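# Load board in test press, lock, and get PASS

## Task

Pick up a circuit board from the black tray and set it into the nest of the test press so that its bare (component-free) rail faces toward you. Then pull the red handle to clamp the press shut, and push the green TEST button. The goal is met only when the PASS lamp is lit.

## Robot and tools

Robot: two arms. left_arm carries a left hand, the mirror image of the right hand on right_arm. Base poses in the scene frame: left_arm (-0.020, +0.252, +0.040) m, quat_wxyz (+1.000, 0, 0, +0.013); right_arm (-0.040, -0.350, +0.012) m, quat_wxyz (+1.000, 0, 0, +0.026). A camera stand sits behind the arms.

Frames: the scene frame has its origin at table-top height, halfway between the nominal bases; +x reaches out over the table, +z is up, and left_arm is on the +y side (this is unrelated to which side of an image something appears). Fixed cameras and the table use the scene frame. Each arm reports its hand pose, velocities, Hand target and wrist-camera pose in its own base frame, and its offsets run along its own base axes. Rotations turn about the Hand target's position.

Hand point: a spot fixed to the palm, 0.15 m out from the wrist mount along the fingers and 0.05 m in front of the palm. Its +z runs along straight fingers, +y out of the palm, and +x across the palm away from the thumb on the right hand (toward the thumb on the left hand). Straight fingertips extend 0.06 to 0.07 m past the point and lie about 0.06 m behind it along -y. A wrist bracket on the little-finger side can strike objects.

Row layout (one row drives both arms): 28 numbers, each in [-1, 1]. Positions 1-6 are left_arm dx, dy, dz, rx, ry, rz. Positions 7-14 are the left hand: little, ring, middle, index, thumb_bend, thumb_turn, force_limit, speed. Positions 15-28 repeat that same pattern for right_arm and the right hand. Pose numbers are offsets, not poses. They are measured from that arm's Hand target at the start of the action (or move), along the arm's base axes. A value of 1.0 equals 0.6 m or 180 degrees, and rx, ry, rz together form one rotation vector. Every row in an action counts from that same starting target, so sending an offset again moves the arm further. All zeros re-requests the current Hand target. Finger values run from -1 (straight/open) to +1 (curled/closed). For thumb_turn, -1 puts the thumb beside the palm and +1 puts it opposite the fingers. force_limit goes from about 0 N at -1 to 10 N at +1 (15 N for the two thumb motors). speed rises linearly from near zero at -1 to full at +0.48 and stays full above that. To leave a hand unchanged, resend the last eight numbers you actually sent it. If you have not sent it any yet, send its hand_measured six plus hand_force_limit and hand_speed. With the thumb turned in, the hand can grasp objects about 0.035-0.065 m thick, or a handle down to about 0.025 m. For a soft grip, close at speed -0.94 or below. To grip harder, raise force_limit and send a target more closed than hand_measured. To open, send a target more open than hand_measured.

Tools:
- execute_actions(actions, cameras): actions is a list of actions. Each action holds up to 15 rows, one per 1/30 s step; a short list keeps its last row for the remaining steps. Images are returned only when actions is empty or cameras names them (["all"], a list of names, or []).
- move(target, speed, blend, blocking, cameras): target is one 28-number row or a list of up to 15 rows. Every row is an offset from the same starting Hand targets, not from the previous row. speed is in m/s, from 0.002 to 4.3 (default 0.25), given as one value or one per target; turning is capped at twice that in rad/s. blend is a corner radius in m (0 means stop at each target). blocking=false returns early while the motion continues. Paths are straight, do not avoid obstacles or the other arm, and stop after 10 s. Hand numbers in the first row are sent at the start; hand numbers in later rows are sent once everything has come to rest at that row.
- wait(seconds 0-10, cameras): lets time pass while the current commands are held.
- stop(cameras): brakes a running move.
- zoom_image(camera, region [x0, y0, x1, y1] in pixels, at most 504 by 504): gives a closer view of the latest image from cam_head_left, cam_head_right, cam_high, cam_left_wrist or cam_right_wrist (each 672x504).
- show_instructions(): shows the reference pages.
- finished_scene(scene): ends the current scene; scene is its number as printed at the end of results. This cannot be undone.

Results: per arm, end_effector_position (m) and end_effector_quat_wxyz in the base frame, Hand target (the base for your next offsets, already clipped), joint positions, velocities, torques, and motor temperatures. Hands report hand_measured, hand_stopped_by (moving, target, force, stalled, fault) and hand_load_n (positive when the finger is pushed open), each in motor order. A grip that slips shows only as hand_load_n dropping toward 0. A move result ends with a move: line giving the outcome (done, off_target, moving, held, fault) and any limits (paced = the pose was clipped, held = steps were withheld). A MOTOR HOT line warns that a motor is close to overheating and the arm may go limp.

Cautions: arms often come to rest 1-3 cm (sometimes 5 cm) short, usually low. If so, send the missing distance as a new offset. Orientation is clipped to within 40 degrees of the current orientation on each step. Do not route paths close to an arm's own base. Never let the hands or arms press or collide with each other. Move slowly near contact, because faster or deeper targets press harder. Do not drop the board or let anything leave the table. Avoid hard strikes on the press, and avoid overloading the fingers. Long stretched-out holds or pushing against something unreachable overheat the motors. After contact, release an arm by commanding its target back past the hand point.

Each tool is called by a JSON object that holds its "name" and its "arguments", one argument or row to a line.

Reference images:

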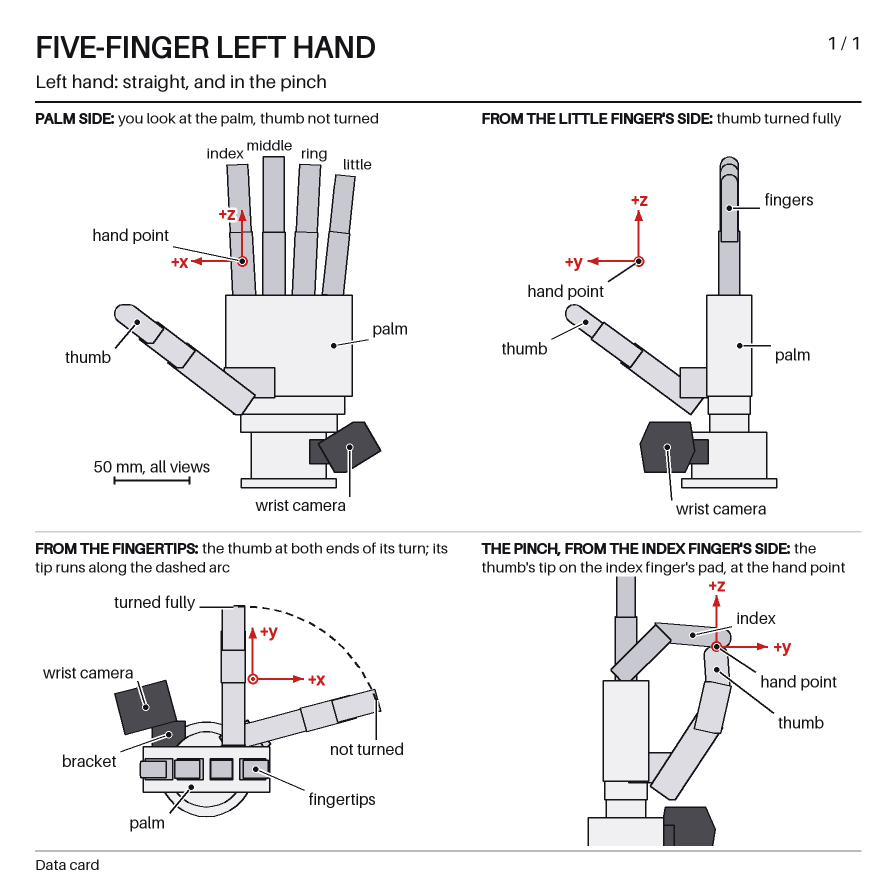

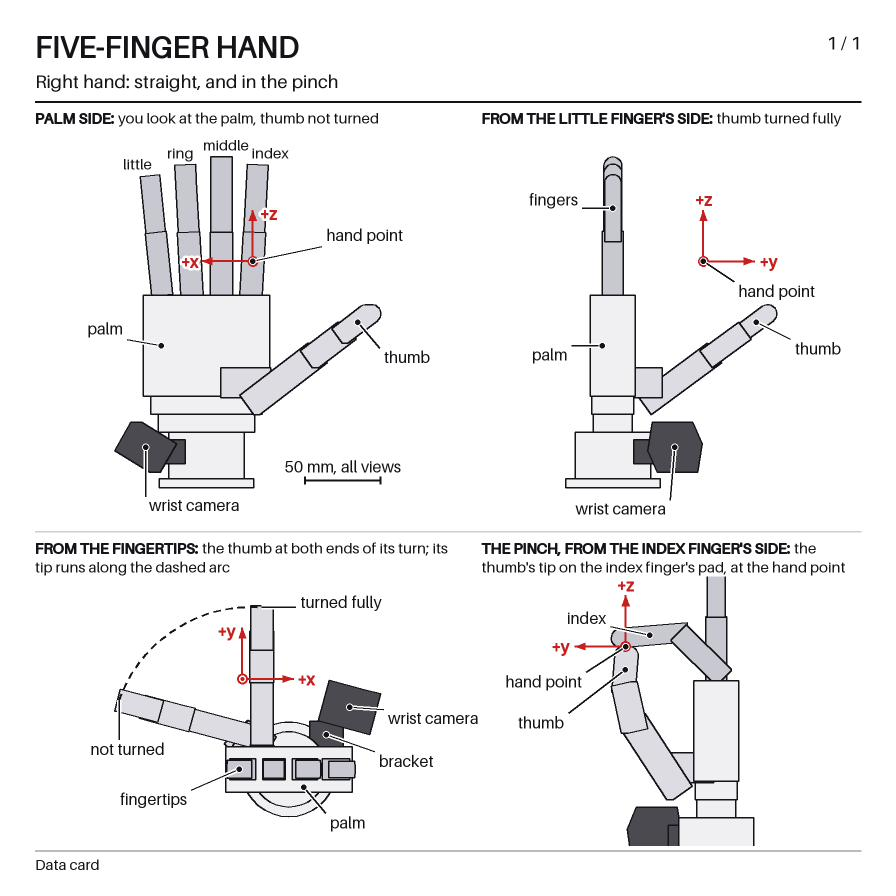

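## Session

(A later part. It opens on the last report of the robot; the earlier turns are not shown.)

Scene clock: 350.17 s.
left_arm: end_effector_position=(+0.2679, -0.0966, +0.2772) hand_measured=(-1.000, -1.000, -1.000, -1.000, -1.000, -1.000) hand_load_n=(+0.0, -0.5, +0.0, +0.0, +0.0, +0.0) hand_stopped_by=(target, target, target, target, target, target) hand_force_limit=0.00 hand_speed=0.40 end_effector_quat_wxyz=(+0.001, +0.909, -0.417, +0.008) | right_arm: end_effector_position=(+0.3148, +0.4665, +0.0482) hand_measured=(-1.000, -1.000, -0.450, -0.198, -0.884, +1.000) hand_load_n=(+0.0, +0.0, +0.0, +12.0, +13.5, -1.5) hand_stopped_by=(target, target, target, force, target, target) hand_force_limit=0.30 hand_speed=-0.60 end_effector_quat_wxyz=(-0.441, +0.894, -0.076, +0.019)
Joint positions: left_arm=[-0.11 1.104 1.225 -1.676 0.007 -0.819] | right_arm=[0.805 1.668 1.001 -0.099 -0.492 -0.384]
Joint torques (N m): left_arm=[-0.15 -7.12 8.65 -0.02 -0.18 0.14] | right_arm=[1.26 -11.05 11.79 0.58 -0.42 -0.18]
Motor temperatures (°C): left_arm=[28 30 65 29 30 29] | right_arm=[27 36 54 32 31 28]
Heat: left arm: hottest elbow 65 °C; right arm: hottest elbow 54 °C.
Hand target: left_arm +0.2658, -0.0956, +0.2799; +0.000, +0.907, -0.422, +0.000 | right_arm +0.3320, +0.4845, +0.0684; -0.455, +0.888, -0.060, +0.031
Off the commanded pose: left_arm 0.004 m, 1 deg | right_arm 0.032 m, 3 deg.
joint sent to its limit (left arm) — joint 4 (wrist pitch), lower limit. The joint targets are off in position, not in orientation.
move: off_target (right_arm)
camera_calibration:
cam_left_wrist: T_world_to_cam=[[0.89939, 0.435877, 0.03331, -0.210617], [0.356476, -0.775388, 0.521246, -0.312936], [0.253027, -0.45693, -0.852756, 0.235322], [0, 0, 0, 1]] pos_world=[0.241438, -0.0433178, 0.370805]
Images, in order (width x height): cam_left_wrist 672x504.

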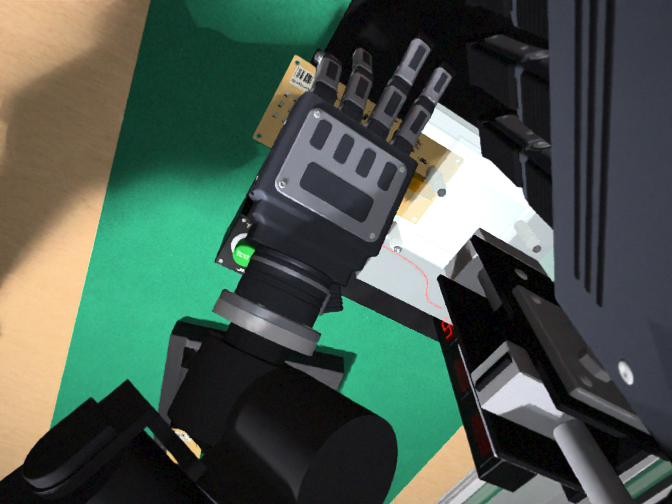

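{"name": "move", "arguments": {
  "target": [0,0,0,0,0,0,-1,-1,-1,-1,-1,-1,0,0.4, -0.0273,-0.0283,-0.0473,0,0,0,-1,-1,-0.45,0.07,-0.88,1,0.3,-0.6],
  "speed": 0.05,
  "cameras": ["cam_left_wrist"]
}}

{"name": "zoom_image", "arguments": {
  "camera": "cam_left_wrist",
  "region": [400, 120, 500, 240]
}}

Scene clock: 377.00 s.
left_arm: end_effector_position=(+0.2679, -0.0966, +0.2772) hand_measured=(-1.000, -1.000, -1.000, -1.000, -1.000, -1.000) hand_load_n=(+0.0, +0.0, +0.0, +0.0, +0.0, +0.0) hand_stopped_by=(target, target, target, target, target, target) hand_force_limit=0.00 hand_speed=0.40 end_effector_quat_wxyz=(+0.001, +0.909, -0.417, +0.008) | right_arm: end_effector_position=(+0.3122, +0.4636, +0.0407) hand_measured=(-1.000, -1.000, -0.450, -0.198, -0.884, +1.000) hand_load_n=(+0.0, +0.0, +0.0, +11.5, +13.5, -1.5) hand_stopped_by=(target, target, target, force, target, target) hand_force_limit=0.30 hand_speed=-0.60 end_effector_quat_wxyz=(-0.448, +0.891, -0.072, +0.025)
Joint positions: left_arm=[-0.11 1.104 1.225 -1.676 0.007 -0.819] | right_arm=[0.805 1.668 0.968 -0.046 -0.492 -0.386]
Joint torques (N m): left_arm=[-0.21 -7.12 8.64 -0.03 -0.18 0.14] | right_arm=[2.02 -10.7 7.16 2.06 -0.42 -0.18]
Motor temperatures (°C): left_arm=[28 30 65 29 30 29] | right_arm=[27 37 54 31 31 28]
Heat: left arm: hottest elbow 65 °C; right arm: hottest elbow 54 °C.
Hand target: left_arm +0.2658, -0.0956, +0.2799; +0.000, +0.907, -0.422, +0.000 | right_arm +0.3156, +0.4675, +0.0400; -0.455, +0.888, -0.060, +0.031
Off the commanded pose: left_arm 0.004 m, 1 deg | right_arm 0.005 m, 2 deg.
joint sent to its limit (left arm) — joint 4 (wrist pitch), lower limit. The joint targets are off in position, not in orientation.
move: done
camera_calibration:
cam_left_wrist: T_world_to_cam=[[0.89939, 0.435877, 0.03331, -0.210617], [0.356476, -0.775388, 0.521246, -0.312936], [0.253027, -0.45693, -0.852756, 0.235322], [0, 0, 0, 1]] pos_world=[0.241438, -0.0433178, 0.370805]
Images, in order (width x height): cam_left_wrist 672x504.

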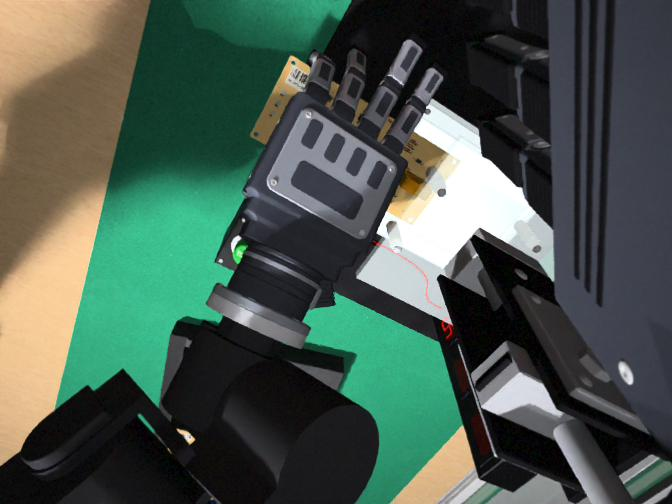

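Scaled by 4.200.

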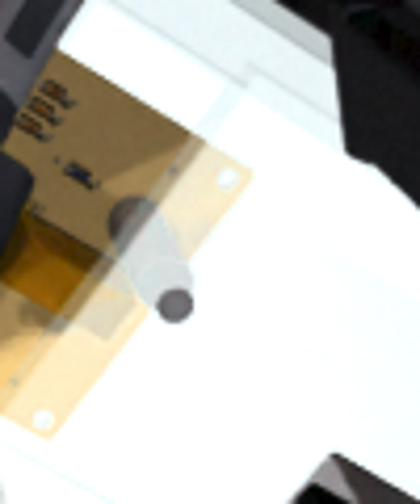

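{"name": "move", "arguments": {
  "target": [0,0,0,0,0,0,-1,-1,-1,-1,-1,-1,0,0.4, 0.0015,-0.013,-0.001,0,0,0,-1,-1,-0.45,0.07,-0.88,1,0.3,-0.6],
  "speed": 0.05,
  "cameras": ["cam_left_wrist"]
}}

{"name": "zoom_image", "arguments": {
  "camera": "cam_left_wrist",
  "region": [400, 120, 500, 240]
}}

Scene clock: 384.50 s.
left_arm: end_effector_position=(+0.2679, -0.0966, +0.2772) hand_measured=(-1.000, -1.000, -1.000, -1.000, -1.000, -1.000) hand_load_n=(+0.0, +0.0, +0.0, +0.0, +0.0, +0.0) hand_stopped_by=(target, target, target, target, target, target) hand_force_limit=0.00 hand_speed=0.40 end_effector_quat_wxyz=(+0.001, +0.909, -0.417, +0.008) | right_arm: end_effector_position=(+0.3096, +0.4591, +0.0367) hand_measured=(-1.000, -1.000, -0.450, -0.198, -0.884, +1.000) hand_load_n=(+0.0, +0.0, +0.0, +12.0, +13.5, -2.0) hand_stopped_by=(target, target, target, force, target, target) hand_force_limit=0.30 hand_speed=-0.60 end_effector_quat_wxyz=(-0.446, +0.892, -0.070, +0.020)
Joint positions: left_arm=[-0.11 1.104 1.225 -1.676 0.007 -0.819] | right_arm=[0.8 1.668 0.957 -0.046 -0.503 -0.395]
Joint torques (N m): left_arm=[-0.09 -7.06 8.64 -0.03 -0.18 0.14] | right_arm=[0.73 -11.81 6.84 2.09 -0.4 -0.16]
Motor temperatures (°C): left_arm=[28 30 65 29 30 29] | right_arm=[27 37 53 32 31 28]
Heat: left arm: hottest elbow 65 °C; right arm: hottest elbow 53 °C.
Hand target: left_arm +0.2658, -0.0956, +0.2799; +0.000, +0.907, -0.422, +0.000 | right_arm +0.3165, +0.4597, +0.0394; -0.455, +0.888, -0.060, +0.031
Off the commanded pose: left_arm 0.004 m, 1 deg | right_arm 0.007 m, 2 deg.
joint sent to its limit (left arm) — joint 4 (wrist pitch), lower limit. The joint targets are off in position, not in orientation.
move: done
camera_calibration:
cam_left_wrist: T_world_to_cam=[[0.89939, 0.435877, 0.03331, -0.210617], [0.356476, -0.775388, 0.521246, -0.312936], [0.253027, -0.45693, -0.852756, 0.235322], [0, 0, 0, 1]] pos_world=[0.241438, -0.0433178, 0.370805]
Images, in order (width x height): cam_left_wrist 672x504.

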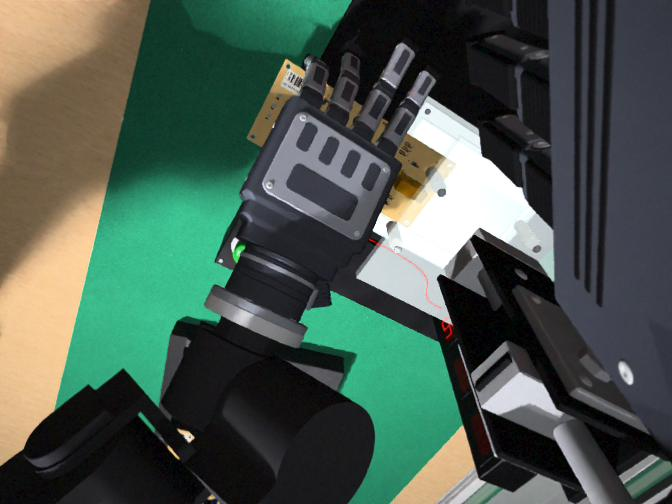

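Scaled by 4.200.

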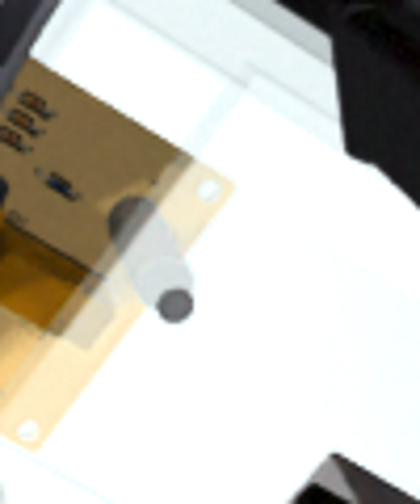

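{"name": "move", "arguments": {
  "target": [
    [0,0,0,0,0,0,-1,-1,-1,-1,-1,-1,0,0.4, 0.0168,0.029,0.0272,0,0,0,-1,-1,-0.45,0.07,-0.88,1,0.3,-0.6],
    [0,0,0,0,0,0,-1,-1,-1,-1,-1,-1,0,0.4, 0.042,0.0265,0.0313,0,0,0,-1,-1,-0.45,0.07,-0.88,1,0.3,-0.6]
  ],
  "speed": 0.05,
  "cameras": ["cam_left_wrist","cam_high"]
}}

{"name": "zoom_image", "arguments": {
  "camera": "cam_left_wrist",
  "region": [400, 120, 500, 240]
}}

{"name": "zoom_image", "arguments": {
  "camera": "cam_high",
  "region": [290, 140, 410, 260]
}}

Scene clock: 397.40 s.
left_arm: end_effector_position=(+0.2679, -0.0966, +0.2772) hand_measured=(-1.000, -1.000, -1.000, -1.000, -1.000, -1.000) hand_load_n=(+0.0, +0.0, +0.0, +0.0, +0.0, +0.0) hand_stopped_by=(target, target, target, target, target, target) hand_force_limit=0.00 hand_speed=0.40 end_effector_quat_wxyz=(+0.001, +0.909, -0.417, +0.008) | right_arm: end_effector_position=(+0.3231, +0.4586, +0.0392) hand_measured=(-1.000, -1.000, -0.450, -0.198, -0.884, +1.000) hand_load_n=(+0.0, +0.0, +0.0, +11.5, +13.5, -1.0) hand_stopped_by=(target, target, target, force, target, target) hand_force_limit=0.30 hand_speed=-0.60 end_effector_quat_wxyz=(-0.441, +0.894, -0.076, +0.018)
Joint positions: left_arm=[-0.11 1.104 1.225 -1.676 0.007 -0.819] | right_arm=[0.78 1.685 0.995 -0.085 -0.511 -0.403]
Joint torques (N m): left_arm=[-0.15 -7.06 8.66 -0.02 -0.19 0.14] | right_arm=[1.38 -10.99 11.58 0.51 -0.41 -0.22]
Motor temperatures (°C): left_arm=[28 30 65 29 30 29] | right_arm=[27 37 53 32 31 28]
Heat: left arm: hottest elbow 65 °C; right arm: hottest elbow 53 °C.
Hand target: left_arm +0.2658, -0.0956, +0.2799; +0.000, +0.907, -0.422, +0.000 | right_arm +0.3417, +0.4756, +0.0581; -0.455, +0.888, -0.060, +0.031
Off the commanded pose: left_arm 0.004 m, 1 deg | right_arm 0.031 m, 3 deg.
joint sent to its limit (left arm) — joint 4 (wrist pitch), lower limit. The joint targets are off in position, not in orientation.
move: off_target (right_arm)
camera_calibration:
cam_left_wrist: T_world_to_cam=[[0.89939, 0.435877, 0.03331, -0.210617], [0.356476, -0.775388, 0.521246, -0.312936], [0.253027, -0.45693, -0.852756, 0.235322], [0, 0, 0, 1]] pos_world=[0.241438, -0.0433178, 0.370805]
Images, in order (width x height): cam_high 672x504, cam_left_wrist 672x504.

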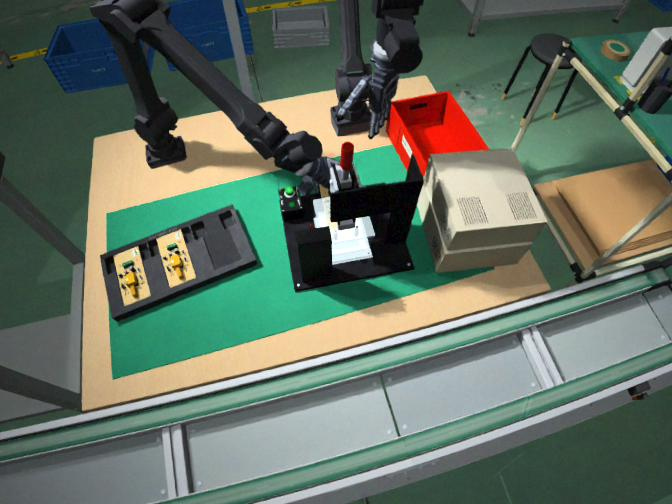

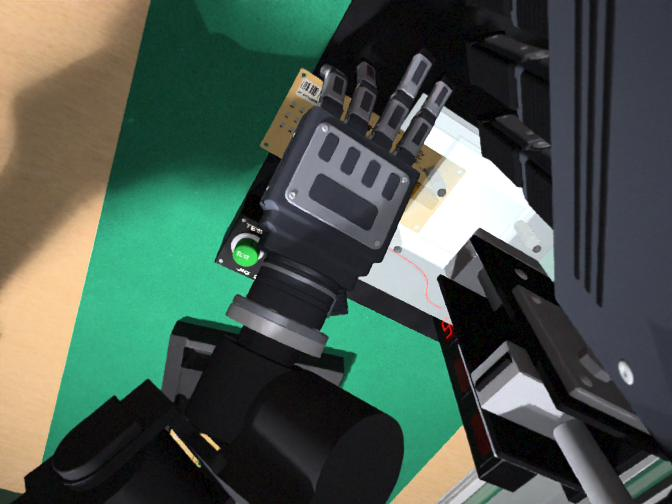

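Scaled by 4.200.

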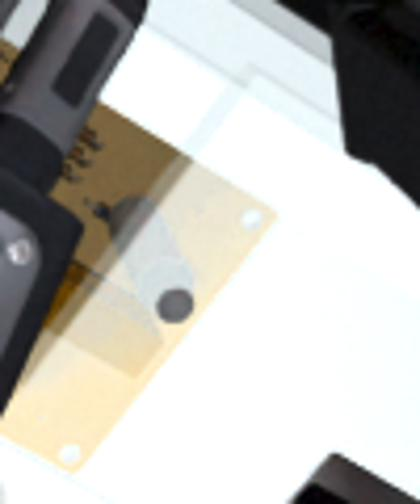

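Scaled by 4.200.

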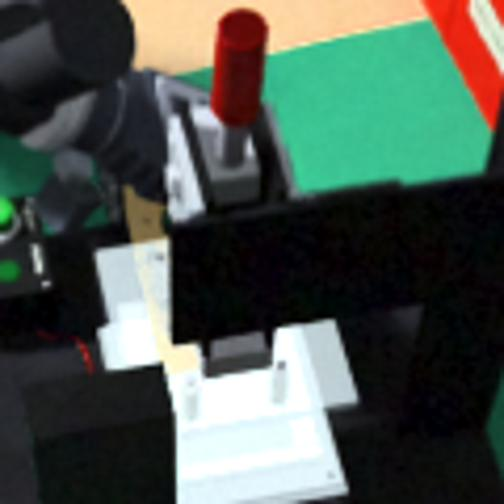

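{"name": "move", "arguments": {
  "target": [0,0,0,0,0,0,-1,-1,-1,-1,-1,-1,0,0.4, -0.003,0,-0.007,-0.010,-0.0967,0,-1,-1,-0.45,0.07,-0.88,1,0.3,-0.6],
  "speed": 0.05,
  "cameras": ["cam_left_wrist","cam_right_wrist"]
}}

{"name": "zoom_image", "arguments": {
  "camera": "cam_left_wrist",
  "region": [400, 120, 500, 240]
}}

Scene clock: 417.10 s.
left_arm: end_effector_position=(+0.2679, -0.0966, +0.2772) hand_measured=(-1.000, -1.000, -1.000, -1.000, -1.000, -1.000) hand_load_n=(+0.0, +0.0, -0.5, +0.0, +0.0, +0.0) hand_stopped_by=(target, target, target, target, target, target) hand_force_limit=0.00 hand_speed=0.40 end_effector_quat_wxyz=(+0.001, +0.909, -0.417, +0.008) | right_arm: end_effector_position=(+0.3360, +0.4588, +0.0287) hand_measured=(-1.000, -1.000, -0.450, -0.198, -0.884, +1.000) hand_load_n=(+0.0, +0.0, +0.0, +10.5, +15.0, +1.0) hand_stopped_by=(target, target, target, force, target, target) hand_force_limit=0.30 hand_speed=-0.60 end_effector_quat_wxyz=(-0.420, +0.896, -0.017, +0.141)
Joint positions: left_arm=[-0.11 1.104 1.225 -1.676 0.007 -0.819] | right_arm=[0.846 1.66 0.929 0.042 -0.301 -0.543]
Joint torques (N m): left_arm=[-0.15 -7.12 8.65 -0.02 -0.18 0.14] | right_arm=[3.14 -13.16 7.57 2.88 -0.04 -0.28]
Motor temperatures (°C): left_arm=[28 30 65 29 30 29] | right_arm=[27 37 55 32 31 28]
Heat: left arm: hottest elbow 65 °C; right arm: hottest elbow 55 °C.
Hand target: left_arm +0.2658, -0.0956, +0.2799; +0.000, +0.907, -0.422, +0.000 | right_arm +0.3399, +0.4755, +0.0539; -0.445, +0.880, +0.010, +0.166
Off the commanded pose: left_arm 0.004 m, 1 deg | right_arm 0.031 m, 5 deg.
joint sent to its limit (left arm) — joint 4 (wrist pitch), lower limit. The joint targets are off in position, not in orientation.
move: off_target (right_arm)
camera_calibration:
cam_left_wrist: T_world_to_cam=[[0.89939, 0.435877, 0.03331, -0.210617], [0.356476, -0.775388, 0.521246, -0.312936], [0.253027, -0.45693, -0.852756, 0.235322], [0, 0, 0, 1]] pos_world=[0.241438, -0.0433178, 0.370805]
cam_right_wrist: T_world_to_cam=[[0.336412, -0.649758, -0.681647, 0.208298], [-0.909655, -0.411475, -0.0567146, 0.494223], [-0.24363, 0.639142, -0.72948, -0.0748197], [0, 0, 0, 1]] pos_world=[0.36127, 0.386524, 0.115435]
Images, in order (width x height): cam_left_wrist 672x504, cam_right_wrist 672x504.

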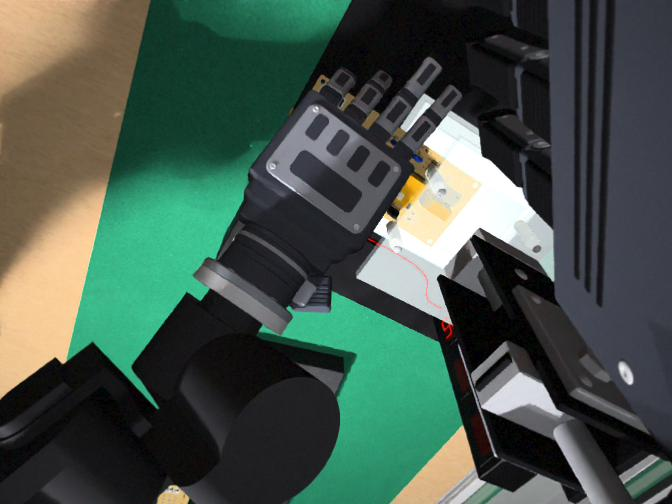

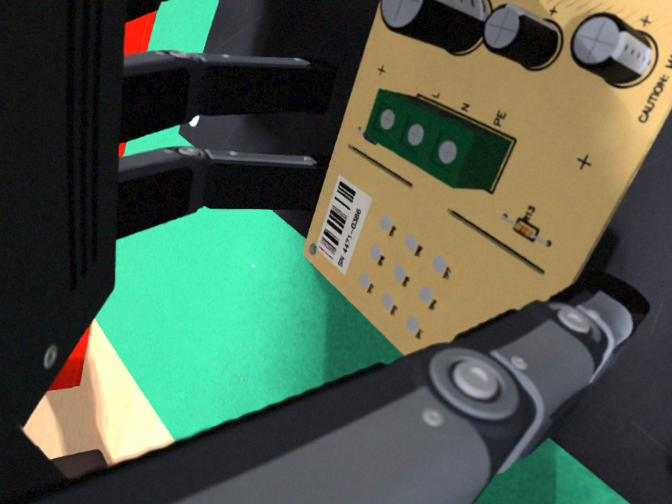

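Scaled by 4.200.

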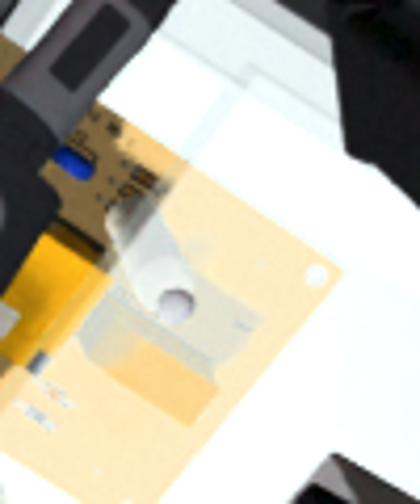

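{"name": "zoom_image", "arguments": {
  "camera": "cam_left_wrist",
  "region": [370, 120, 510, 260]
}}

{"name": "zoom_image", "arguments": {
  "camera": "cam_high",
  "region": [300, 160, 400, 260]
}}

Scaled by 3.600.

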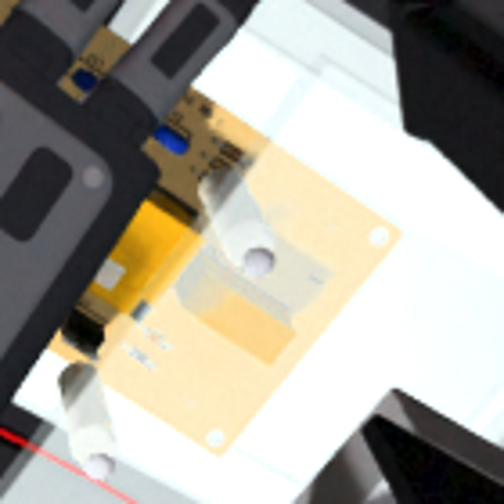

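This scene's latest camera images include none from cam_high. They are from: cam_left_wrist, cam_right_wrist. cam_high's image comes with the result of a call that names it in "cameras".

{"name": "execute_actions", "arguments": {
  "actions": [
    [[0,0,0,0,0,0,-1,-1,-1,-1,-1,-1,0,0.4, 0,0,0,0,0,0,-1,-1,-0.45,-0.211,-0.88,1,0.3,-0.85]]
  ],
  "cameras": ["cam_left_wrist","cam_right_wrist","cam_high"]
}}

{"name": "zoom_image", "arguments": {
  "camera": "cam_left_wrist",
  "region": [370, 120, 510, 260]
}}

{"name": "zoom_image", "arguments": {
  "camera": "cam_high",
  "region": [300, 160, 400, 260]
}}

Scene clock: 447.13 s.
left_arm: end_effector_position=(+0.2679, -0.0966, +0.2772) hand_measured=(-1.000, -1.000, -1.000, -1.000, -1.000, -1.000) hand_load_n=(+0.0, +0.0, +0.0, +0.0, +0.0, +0.0) hand_stopped_by=(target, target, target, target, target, target) hand_force_limit=0.00 hand_speed=0.40 end_effector_quat_wxyz=(+0.001, +0.909, -0.417, +0.008) | right_arm: end_effector_position=(+0.3357, +0.4583, +0.0289) hand_measured=(-1.000, -1.000, -0.450, -0.212, -0.884, +1.000) hand_load_n=(+0.0, +0.0, +0.0, +5.5, +9.5, +2.0) hand_stopped_by=(target, target, target, target, target, target) hand_force_limit=0.30 hand_speed=-0.85 end_effector_quat_wxyz=(-0.420, +0.896, -0.017, +0.141)
Joint positions: left_arm=[-0.11 1.104 1.225 -1.676 0.007 -0.819] | right_arm=[0.846 1.658 0.928 0.042 -0.301 -0.544]
Joint torques (N m): left_arm=[-0.26 -7.12 8.64 -0.02 -0.18 0.14] | right_arm=[2.84 -13.92 7.71 2.78 -0.09 -0.31]
Motor temperatures (°C): left_arm=[28 30 65 29 30 29] | right_arm=[27 36 52 32 31 28]
Heat: left arm: hottest elbow 65 °C; right arm: hottest elbow 52 °C.
Hand target: left_arm +0.2658, -0.0956, +0.2799; +0.000, +0.907, -0.422, +0.000 | right_arm +0.3399, +0.4755, +0.0539; -0.445, +0.880, +0.010, +0.166
Off the commanded pose: left_arm 0.004 m, 1 deg | right_arm 0.031 m, 5 deg.
joint sent to its limit (left arm) — joint 4 (wrist pitch), lower limit. The joint targets are off in position, not in orientation.
Step readings (end_effector_position of left_arm | right_arm):
0: (+0.2679, -0.0966, +0.2772) | (+0.3360, +0.4588, +0.0287)
1: (+0.2679, -0.0966, +0.2772) | (+0.3360, +0.4588, +0.0287)
2: (+0.2679, -0.0966, +0.2772) | (+0.3360, +0.4588, +0.0287)
4: (+0.2679, -0.0966, +0.2772) | (+0.3356, +0.4582, +0.0280)
8: (+0.2679, -0.0966, +0.2772) | (+0.3357, +0.4583, +0.0289)
15: (+0.2679, -0.0966, +0.2772) | (+0.3357, +0.4583, +0.0289)
camera_calibration:
cam_left_wrist: T_world_to_cam=[[0.89939, 0.435877, 0.03331, -0.210617], [0.356476, -0.775388, 0.521246, -0.312936], [0.253027, -0.45693, -0.852756, 0.235322], [0, 0, 0, 1]] pos_world=[0.241438, -0.0433178, 0.370805]
cam_right_wrist: T_world_to_cam=[[0.33708, -0.649907, -0.681174, 0.208039], [-0.909516, -0.411706, -0.0572663, 0.493899], [-0.243226, 0.638842, -0.729878, -0.074475], [0, 0, 0, 1]] pos_world=[0.360969, 0.386125, 0.115637]
Images, in order (width x height): cam_high 672x504, cam_left_wrist 672x504, cam_right_wrist 672x504.

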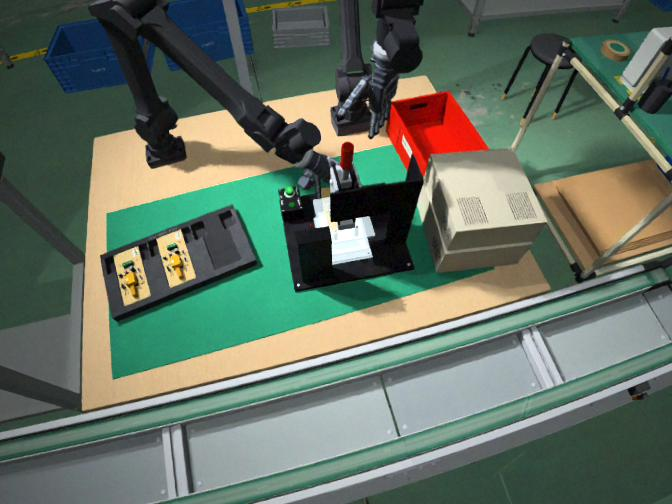

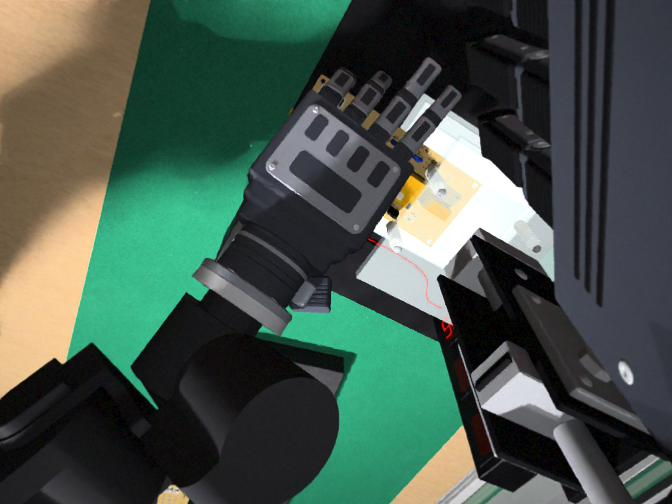

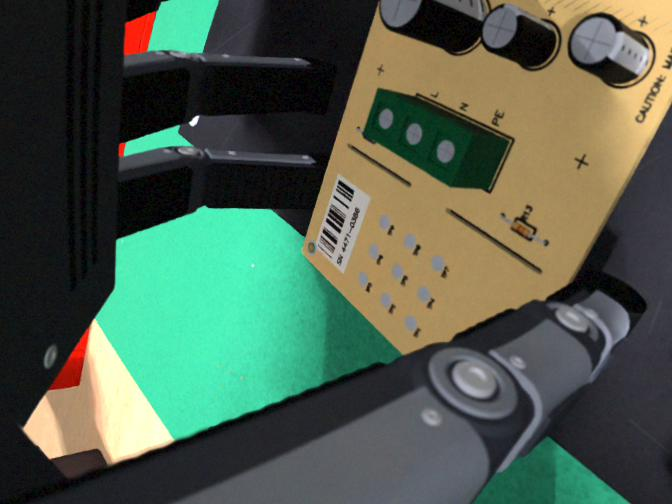

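Scaled by 3.600.

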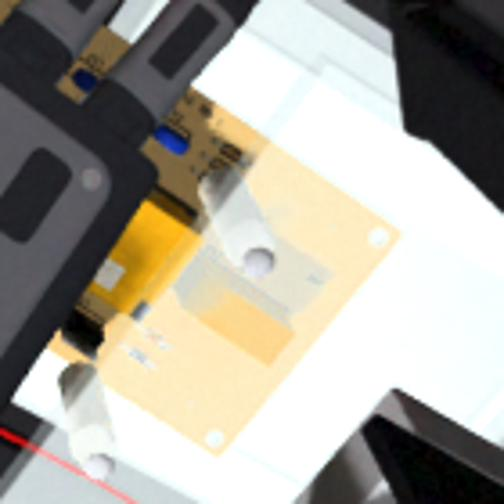

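Scaled by 5.040.

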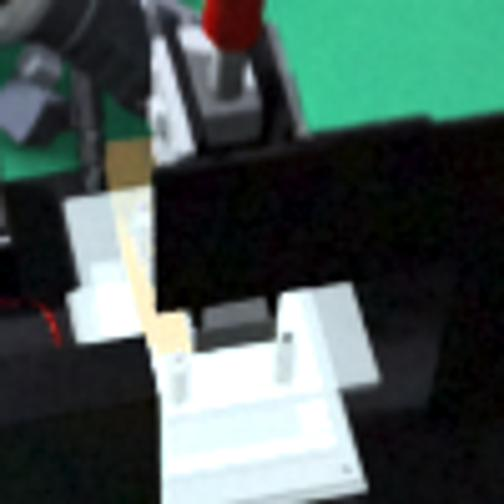

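{"name": "move", "arguments": {
  "target": [0,0,0,0,0,0,-1,-1,-1,-1,-1,-1,0,0.4, 0,0,0.018,0,0,0,-1,-1,-0.45,-0.211,-0.88,1,0.3,-0.85],
  "speed": 0.05,
  "cameras": ["cam_left_wrist"]
}}

{"name": "zoom_image", "arguments": {
  "camera": "cam_left_wrist",
  "region": [370, 120, 510, 260]
}}

Scene clock: 458.50 s.
left_arm: end_effector_position=(+0.2679, -0.0966, +0.2772) hand_measured=(-1.000, -1.000, -1.000, -1.000, -1.000, -1.000) hand_load_n=(+0.0, +0.0, +0.0, +0.0, +0.0, +0.0) hand_stopped_by=(target, target, target, target, target, target) hand_force_limit=0.00 hand_speed=0.40 end_effector_quat_wxyz=(+0.001, +0.909, -0.417, +0.008) | right_arm: end_effector_position=(+0.3369, +0.4595, +0.0380) hand_measured=(-1.000, -1.000, -0.450, -0.212, -0.884, +1.000) hand_load_n=(+0.0, +0.0, +0.0, +5.5, +10.0, +2.0) hand_stopped_by=(target, target, target, target, target, target) hand_force_limit=0.30 hand_speed=-0.85 end_effector_quat_wxyz=(-0.426, +0.893, -0.016, +0.146)
Joint positions: left_arm=[-0.11 1.104 1.225 -1.676 0.007 -0.819] | right_arm=[0.846 1.642 0.928 0.042 -0.3 -0.544]
Joint torques (N m): left_arm=[-0.15 -7.12 8.66 -0.03 -0.18 0.13] | right_arm=[3.6 -13.57 8.55 1.69 -0.11 -0.28]
Motor temperatures (°C): left_arm=[28 30 65 29 30 29] | right_arm=[27 37 52 32 31 28]
Heat: left arm: hottest elbow 65 °C; right arm: hottest elbow 52 °C.
Hand target: left_arm +0.2658, -0.0956, +0.2799; +0.000, +0.907, -0.422, +0.000 | right_arm +0.3399, +0.4755, +0.0647; -0.445, +0.880, +0.010, +0.166
Off the commanded pose: left_arm 0.004 m, 1 deg | right_arm 0.031 m, 5 deg.
joint sent to its limit (left arm) — joint 4 (wrist pitch), lower limit. The joint targets are off in position, not in orientation.
move: off_target (right_arm)
camera_calibration:
cam_left_wrist: T_world_to_cam=[[0.89939, 0.435877, 0.03331, -0.210617], [0.356476, -0.775388, 0.521246, -0.312936], [0.253027, -0.45693, -0.852756, 0.235322], [0, 0, 0, 1]] pos_world=[0.241438, -0.0433178, 0.370805]
Images, in order (width x height): cam_left_wrist 672x504.

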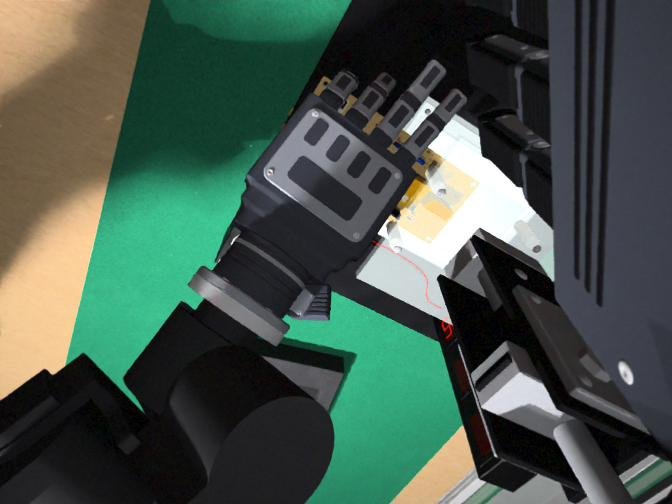

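Scaled by 3.600.

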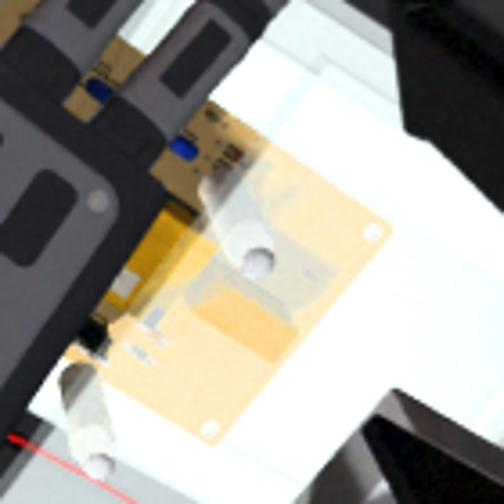

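{"name": "move", "arguments": {
  "target": [0,0,0,0,0,0,-1,-1,-1,-1,-1,-1,0,0.4, -0.005,0,0.002,-0.010,-0.0967,0,-1,-1,-0.45,-0.211,-0.88,1,0.3,-0.85],
  "speed": 0.05,
  "cameras": ["cam_left_wrist","cam_right_wrist"]
}}

{"name": "zoom_image", "arguments": {
  "camera": "cam_left_wrist",
  "region": [370, 120, 510, 260]
}}

Scene clock: 470.23 s.
left_arm: end_effector_position=(+0.2679, -0.0966, +0.2772) hand_measured=(-1.000, -1.000, -1.000, -1.000, -1.000, -1.000) hand_load_n=(+0.0, +0.0, +0.0, +0.0, +0.0, +0.0) hand_stopped_by=(target, target, target, target, target, target) hand_force_limit=0.00 hand_speed=0.40 end_effector_quat_wxyz=(+0.001, +0.909, -0.417, +0.008) | right_arm: end_effector_position=(+0.3359, +0.4598, +0.0403) hand_measured=(-1.000, -1.000, -0.450, -0.212, -0.884, +1.000) hand_load_n=(+0.0, +0.0, +0.0, +6.0, +9.0, +0.5) hand_stopped_by=(target, target, target, target, target, target) hand_force_limit=0.30 hand_speed=-0.85 end_effector_quat_wxyz=(-0.402, +0.871, +0.061, +0.275)
Joint positions: left_arm=[-0.11 1.104 1.225 -1.676 0.007 -0.819] | right_arm=[0.941 1.608 0.828 0.225 -0.084 -0.722]
Joint torques (N m): left_arm=[-0.15 -7 8.66 -0.02 -0.18 0.14] | right_arm=[3.31 -12.86 7.35 3.02 0.02 -0.28]
Motor temperatures (°C): left_arm=[28 30 65 29 30 29] | right_arm=[27 37 52 32 31 28]
Heat: left arm: hottest elbow 65 °C; right arm: hottest elbow 52 °C.
Hand target: left_arm +0.2658, -0.0956, +0.2799; +0.000, +0.907, -0.422, +0.000 | right_arm +0.3369, +0.4755, +0.0659; -0.424, +0.852, +0.080, +0.297
Off the commanded pose: left_arm 0.004 m, 1 deg | right_arm 0.030 m, 5 deg.
joint sent to its limit (left arm) — joint 4 (wrist pitch), lower limit. The joint targets are off in position, not in orientation.
move: off_target (right_arm)
camera_calibration:
cam_left_wrist: T_world_to_cam=[[0.89939, 0.435877, 0.03331, -0.210617], [0.356476, -0.775388, 0.521246, -0.312936], [0.253027, -0.45693, -0.852756, 0.235322], [0, 0, 0, 1]] pos_world=[0.241438, -0.0433178, 0.370805]
cam_right_wrist: T_world_to_cam=[[0.540079, -0.66392, -0.517227, 0.148372], [-0.841481, -0.436928, -0.317812, 0.494488], [-0.0149895, 0.60688, -0.794652, -0.126314], [0, 0, 0, 1]] pos_world=[0.334076, 0.391221, 0.13352]
Images, in order (width x height): cam_left_wrist 672x504, cam_right_wrist 672x504.

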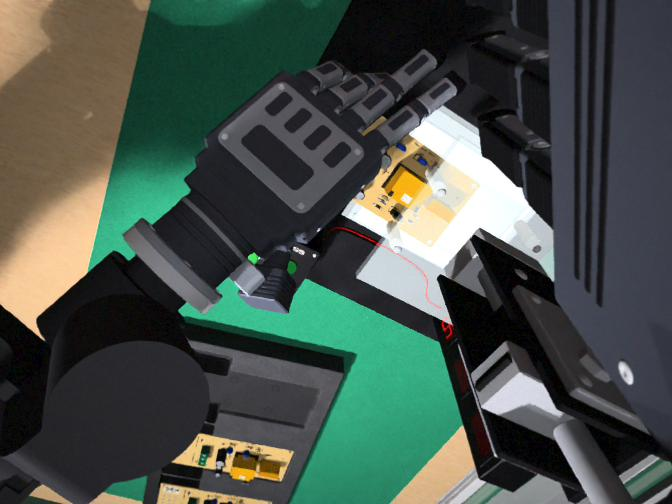

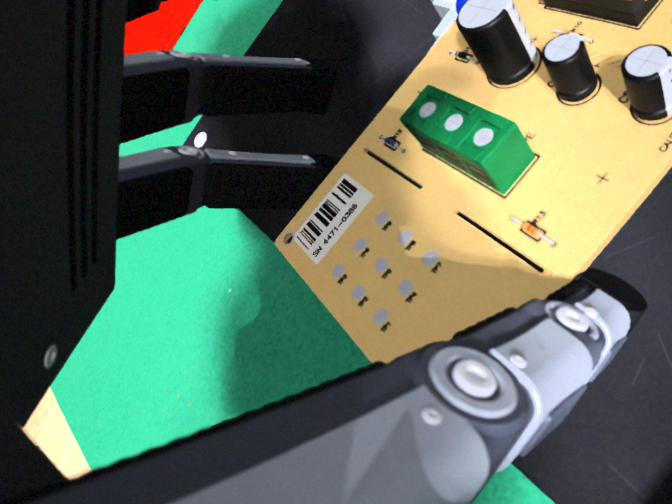

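Scaled by 3.600.

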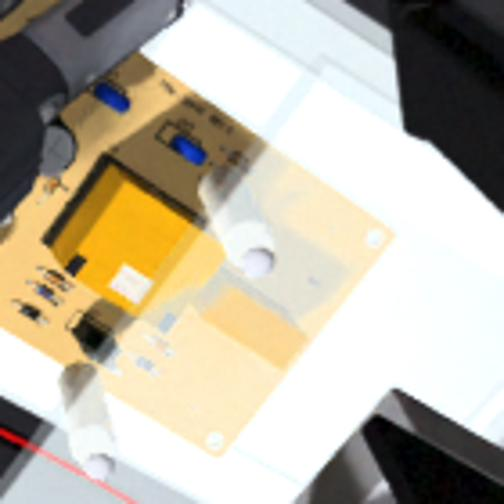

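{"name": "move", "arguments": {
  "target": [0,0,0,0,0,0,-1,-1,-1,-1,-1,-1,0,0.4, 0,-0.006,0,0,0,0.017,-1,-1,-0.45,-0.211,-0.88,1,0.3,-0.85],
  "speed": 0.05,
  "cameras": ["cam_left_wrist"]
}}

{"name": "zoom_image", "arguments": {
  "camera": "cam_left_wrist",
  "region": [370, 120, 510, 260]
}}

Scene clock: 488.30 s.
left_arm: end_effector_position=(+0.2679, -0.0966, +0.2772) hand_measured=(-1.000, -1.000, -1.000, -1.000, -1.000, -1.000) hand_load_n=(+0.0, +0.0, +0.0, +0.0, +0.0, +0.0) hand_stopped_by=(target, target, target, target, target, target) hand_force_limit=0.00 hand_speed=0.40 end_effector_quat_wxyz=(+0.001, +0.909, -0.417, +0.008) | right_arm: end_effector_position=(+0.3265, +0.4686, +0.0457) hand_measured=(-1.000, -1.000, -0.450, -0.214, -0.884, +1.000) hand_load_n=(+0.0, +0.0, +0.0, +7.0, +8.0, -0.5) hand_stopped_by=(target, target, target, target, target, target) hand_force_limit=0.30 hand_speed=-0.85 end_effector_quat_wxyz=(-0.418, +0.864, +0.095, +0.265)
Joint positions: left_arm=[-0.11 1.104 1.225 -1.676 0.007 -0.819] | right_arm=[0.947 1.6 0.826 0.232 -0.144 -0.761]
Joint torques (N m): left_arm=[-0.15 -7.06 8.66 -0.03 -0.18 0.14] | right_arm=[1.44 -12.51 6.97 2.44 -0.23 -0.24]
Motor temperatures (°C): left_arm=[28 30 65 29 30 29] | right_arm=[27 37 50 32 31 28]
Heat: left arm: hottest elbow 65 °C; right arm: hottest elbow 50 °C.
Hand target: left_arm +0.2658, -0.0956, +0.2799; +0.000, +0.907, -0.422, +0.000 | right_arm +0.3369, +0.4719, +0.0659; -0.432, +0.849, +0.103, +0.286
Off the commanded pose: left_arm 0.004 m, 1 deg | right_arm 0.023 m, 3 deg.
joint sent to its limit (left arm) — joint 4 (wrist pitch), lower limit. The joint targets are off in position, not in orientation.
move: off_target (right_arm)
camera_calibration:
cam_left_wrist: T_world_to_cam=[[0.89939, 0.435877, 0.03331, -0.210617], [0.356476, -0.775388, 0.521246, -0.312936], [0.253027, -0.45693, -0.852756, 0.235322], [0, 0, 0, 1]] pos_world=[0.241438, -0.0433178, 0.370805]
Images, in order (width x height): cam_left_wrist 672x504.

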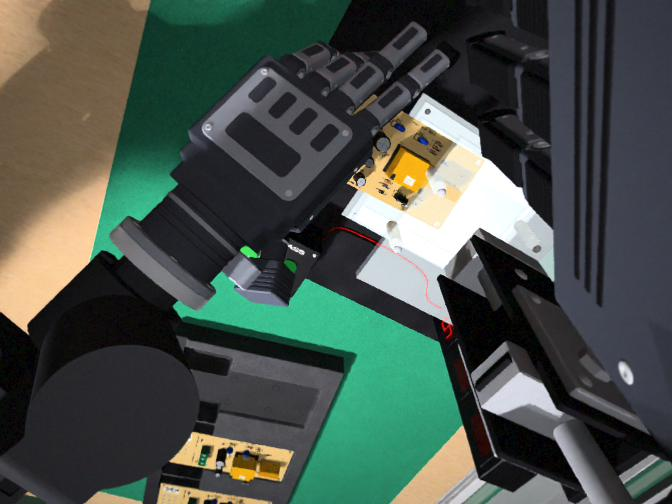

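Scaled by 3.600.

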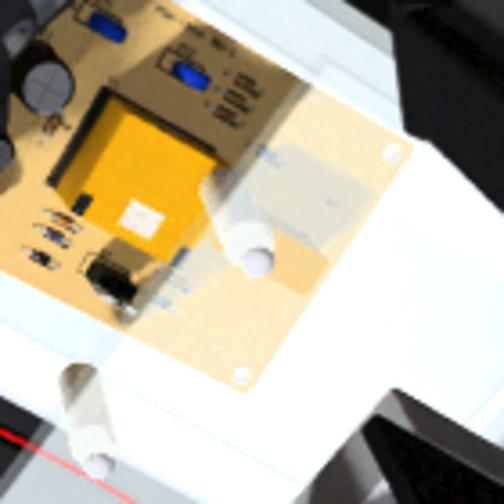

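{"name": "move", "arguments": {
  "target": [0,0,0,0,0,0,-1,-1,-1,-1,-1,-1,0,0.4, -0.0015,-0.0085,-0.050,0,0,-0.018,-1,-1,-0.45,-0.211,-0.88,1,0.3,-0.85],
  "speed": 0.05,
  "cameras": ["cam_left_wrist"]
}}

{"name": "zoom_image", "arguments": {
  "camera": "cam_left_wrist",
  "region": [370, 120, 510, 260]
}}

Scene clock: 548.87 s.
left_arm: end_effector_position=(+0.2679, -0.0966, +0.2772) hand_measured=(-1.000, -1.000, -1.000, -1.000, -1.000, -1.000) hand_load_n=(+0.0, +0.0, +0.0, -0.5, +0.0, +0.0) hand_stopped_by=(target, target, target, target, target, target) hand_force_limit=0.00 hand_speed=0.40 end_effector_quat_wxyz=(+0.001, +0.909, -0.417, +0.008) | right_arm: end_effector_position=(+0.3336, +0.4634, +0.0344) hand_measured=(-1.000, -1.000, -0.450, -0.214, -0.882, +1.000) hand_load_n=(+0.0, +0.0, +0.0, +6.0, +7.5, -0.5) hand_stopped_by=(target, target, target, target, target, target) hand_force_limit=0.30 hand_speed=-0.85 end_effector_quat_wxyz=(-0.417, +0.856, +0.084, +0.292)
Joint positions: left_arm=[-0.11 1.104 1.225 -1.676 0.007 -0.819] | right_arm=[0.949 1.626 0.79 0.333 -0.095 -0.761]
Joint torques (N m): left_arm=[-0.15 -7.06 8.65 -0.03 -0.18 0.13] | right_arm=[2.32 -10.23 6.46 2.52 0.2 0.07]
Motor temperatures (°C): left_arm=[28 30 65 29 30 29] | right_arm=[27 38 50 32 31 28]
Heat: left arm: hottest elbow 65 °C; right arm: hottest elbow 50 °C.
Hand target: left_arm +0.2658, -0.0956, +0.2799; +0.000, +0.907, -0.422, +0.000 | right_arm +0.3360, +0.4668, +0.0359; -0.424, +0.852, +0.079, +0.298
Off the commanded pose: left_arm 0.004 m, 1 deg | right_arm 0.004 m, 1 deg.
joint sent to its limit (left arm) — joint 4 (wrist pitch), lower limit. The joint targets are off in position, not in orientation.
move: done
camera_calibration:
cam_left_wrist: T_world_to_cam=[[0.89939, 0.435877, 0.03331, -0.210617], [0.356476, -0.775388, 0.521246, -0.312936], [0.253027, -0.45693, -0.852756, 0.235322], [0, 0, 0, 1]] pos_world=[0.241438, -0.0433178, 0.370805]
Images, in order (width x height): cam_left_wrist 672x504.

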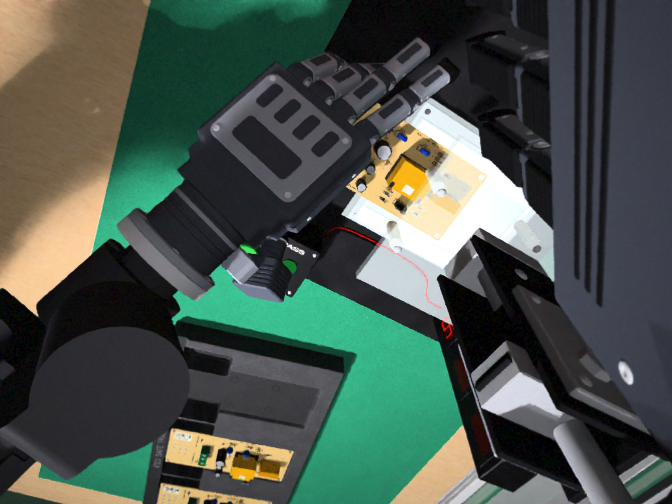

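Scaled by 3.600.

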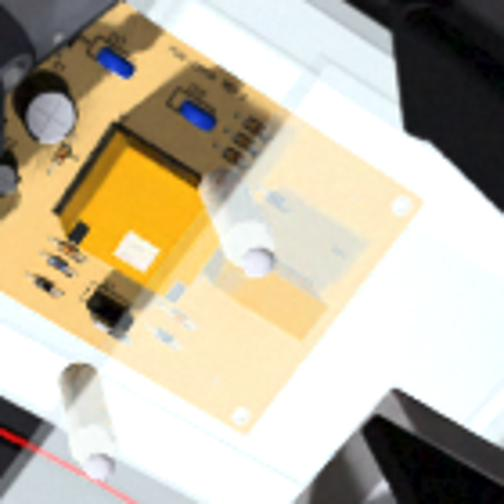

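{"name": "move", "arguments": {
  "target": [0,0,0,0,0,0,-1,-1,-1,-1,-1,-1,0,0.4, 0.002,-0.013,0.002,0,0,0,-1,-1,-0.45,-0.211,-0.88,1,0.3,-0.85],
  "speed": 0.05,
  "cameras": ["cam_left_wrist"]
}}

{"name": "zoom_image", "arguments": {
  "camera": "cam_left_wrist",
  "region": [370, 120, 510, 260]
}}

Scene clock: 562.00 s.
left_arm: end_effector_position=(+0.2679, -0.0966, +0.2772) hand_measured=(-1.000, -1.000, -1.000, -1.000, -1.000, -1.000) hand_load_n=(+0.0, +0.0, +0.0, +0.0, +0.0, +0.0) hand_stopped_by=(target, target, target, target, target, target) hand_force_limit=0.00 hand_speed=0.40 end_effector_quat_wxyz=(+0.001, +0.909, -0.417, +0.008) | right_arm: end_effector_position=(+0.3299, +0.4583, +0.0283) hand_measured=(-1.000, -1.000, -0.450, -0.214, -0.882, +1.000) hand_load_n=(+0.0, +0.0, +0.0, +6.0, +7.0, -0.5) hand_stopped_by=(target, target, target, target, target, target) hand_force_limit=0.30 hand_speed=-0.85 end_effector_quat_wxyz=(-0.413, +0.860, +0.084, +0.289)
Joint positions: left_arm=[-0.11 1.104 1.225 -1.676 0.007 -0.819] | right_arm=[0.949 1.626 0.776 0.334 -0.095 -0.761]
Joint torques (N m): left_arm=[-0.15 -7.06 8.64 -0.03 -0.18 0.14] | right_arm=[0.97 -11.58 6.5 2.45 -0.17 0.02]
Motor temperatures (°C): left_arm=[28 30 64 29 30 29] | right_arm=[27 37 49 32 31 28]
Heat: left arm: hottest elbow 64 °C; right arm: hottest elbow 49 °C.
Hand target: left_arm +0.2658, -0.0956, +0.2799; +0.000, +0.907, -0.422, +0.000 | right_arm +0.3372, +0.4590, +0.0371; -0.424, +0.852, +0.079, +0.298
Off the commanded pose: left_arm 0.004 m, 1 deg | right_arm 0.011 m, 2 deg.
joint sent to its limit (left arm) — joint 4 (wrist pitch), lower limit. The joint targets are off in position, not in orientation.
move: off_target (right_arm)
camera_calibration:
cam_left_wrist: T_world_to_cam=[[0.89939, 0.435877, 0.03331, -0.210617], [0.356476, -0.775388, 0.521246, -0.312936], [0.253027, -0.45693, -0.852756, 0.235322], [0, 0, 0, 1]] pos_world=[0.241438, -0.0433178, 0.370805]
Images, in order (width x height): cam_left_wrist 672x504.

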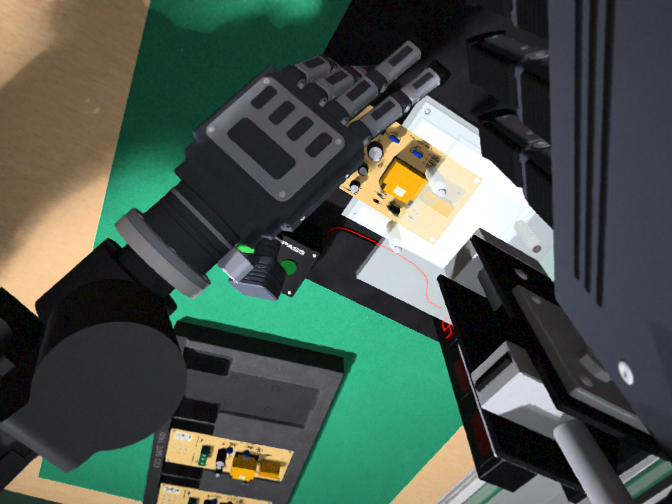

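Scaled by 3.600.

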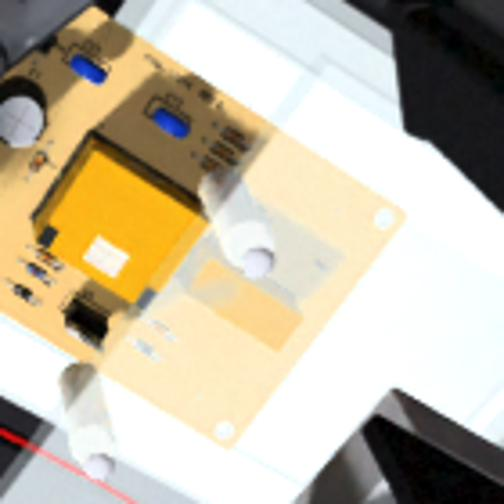

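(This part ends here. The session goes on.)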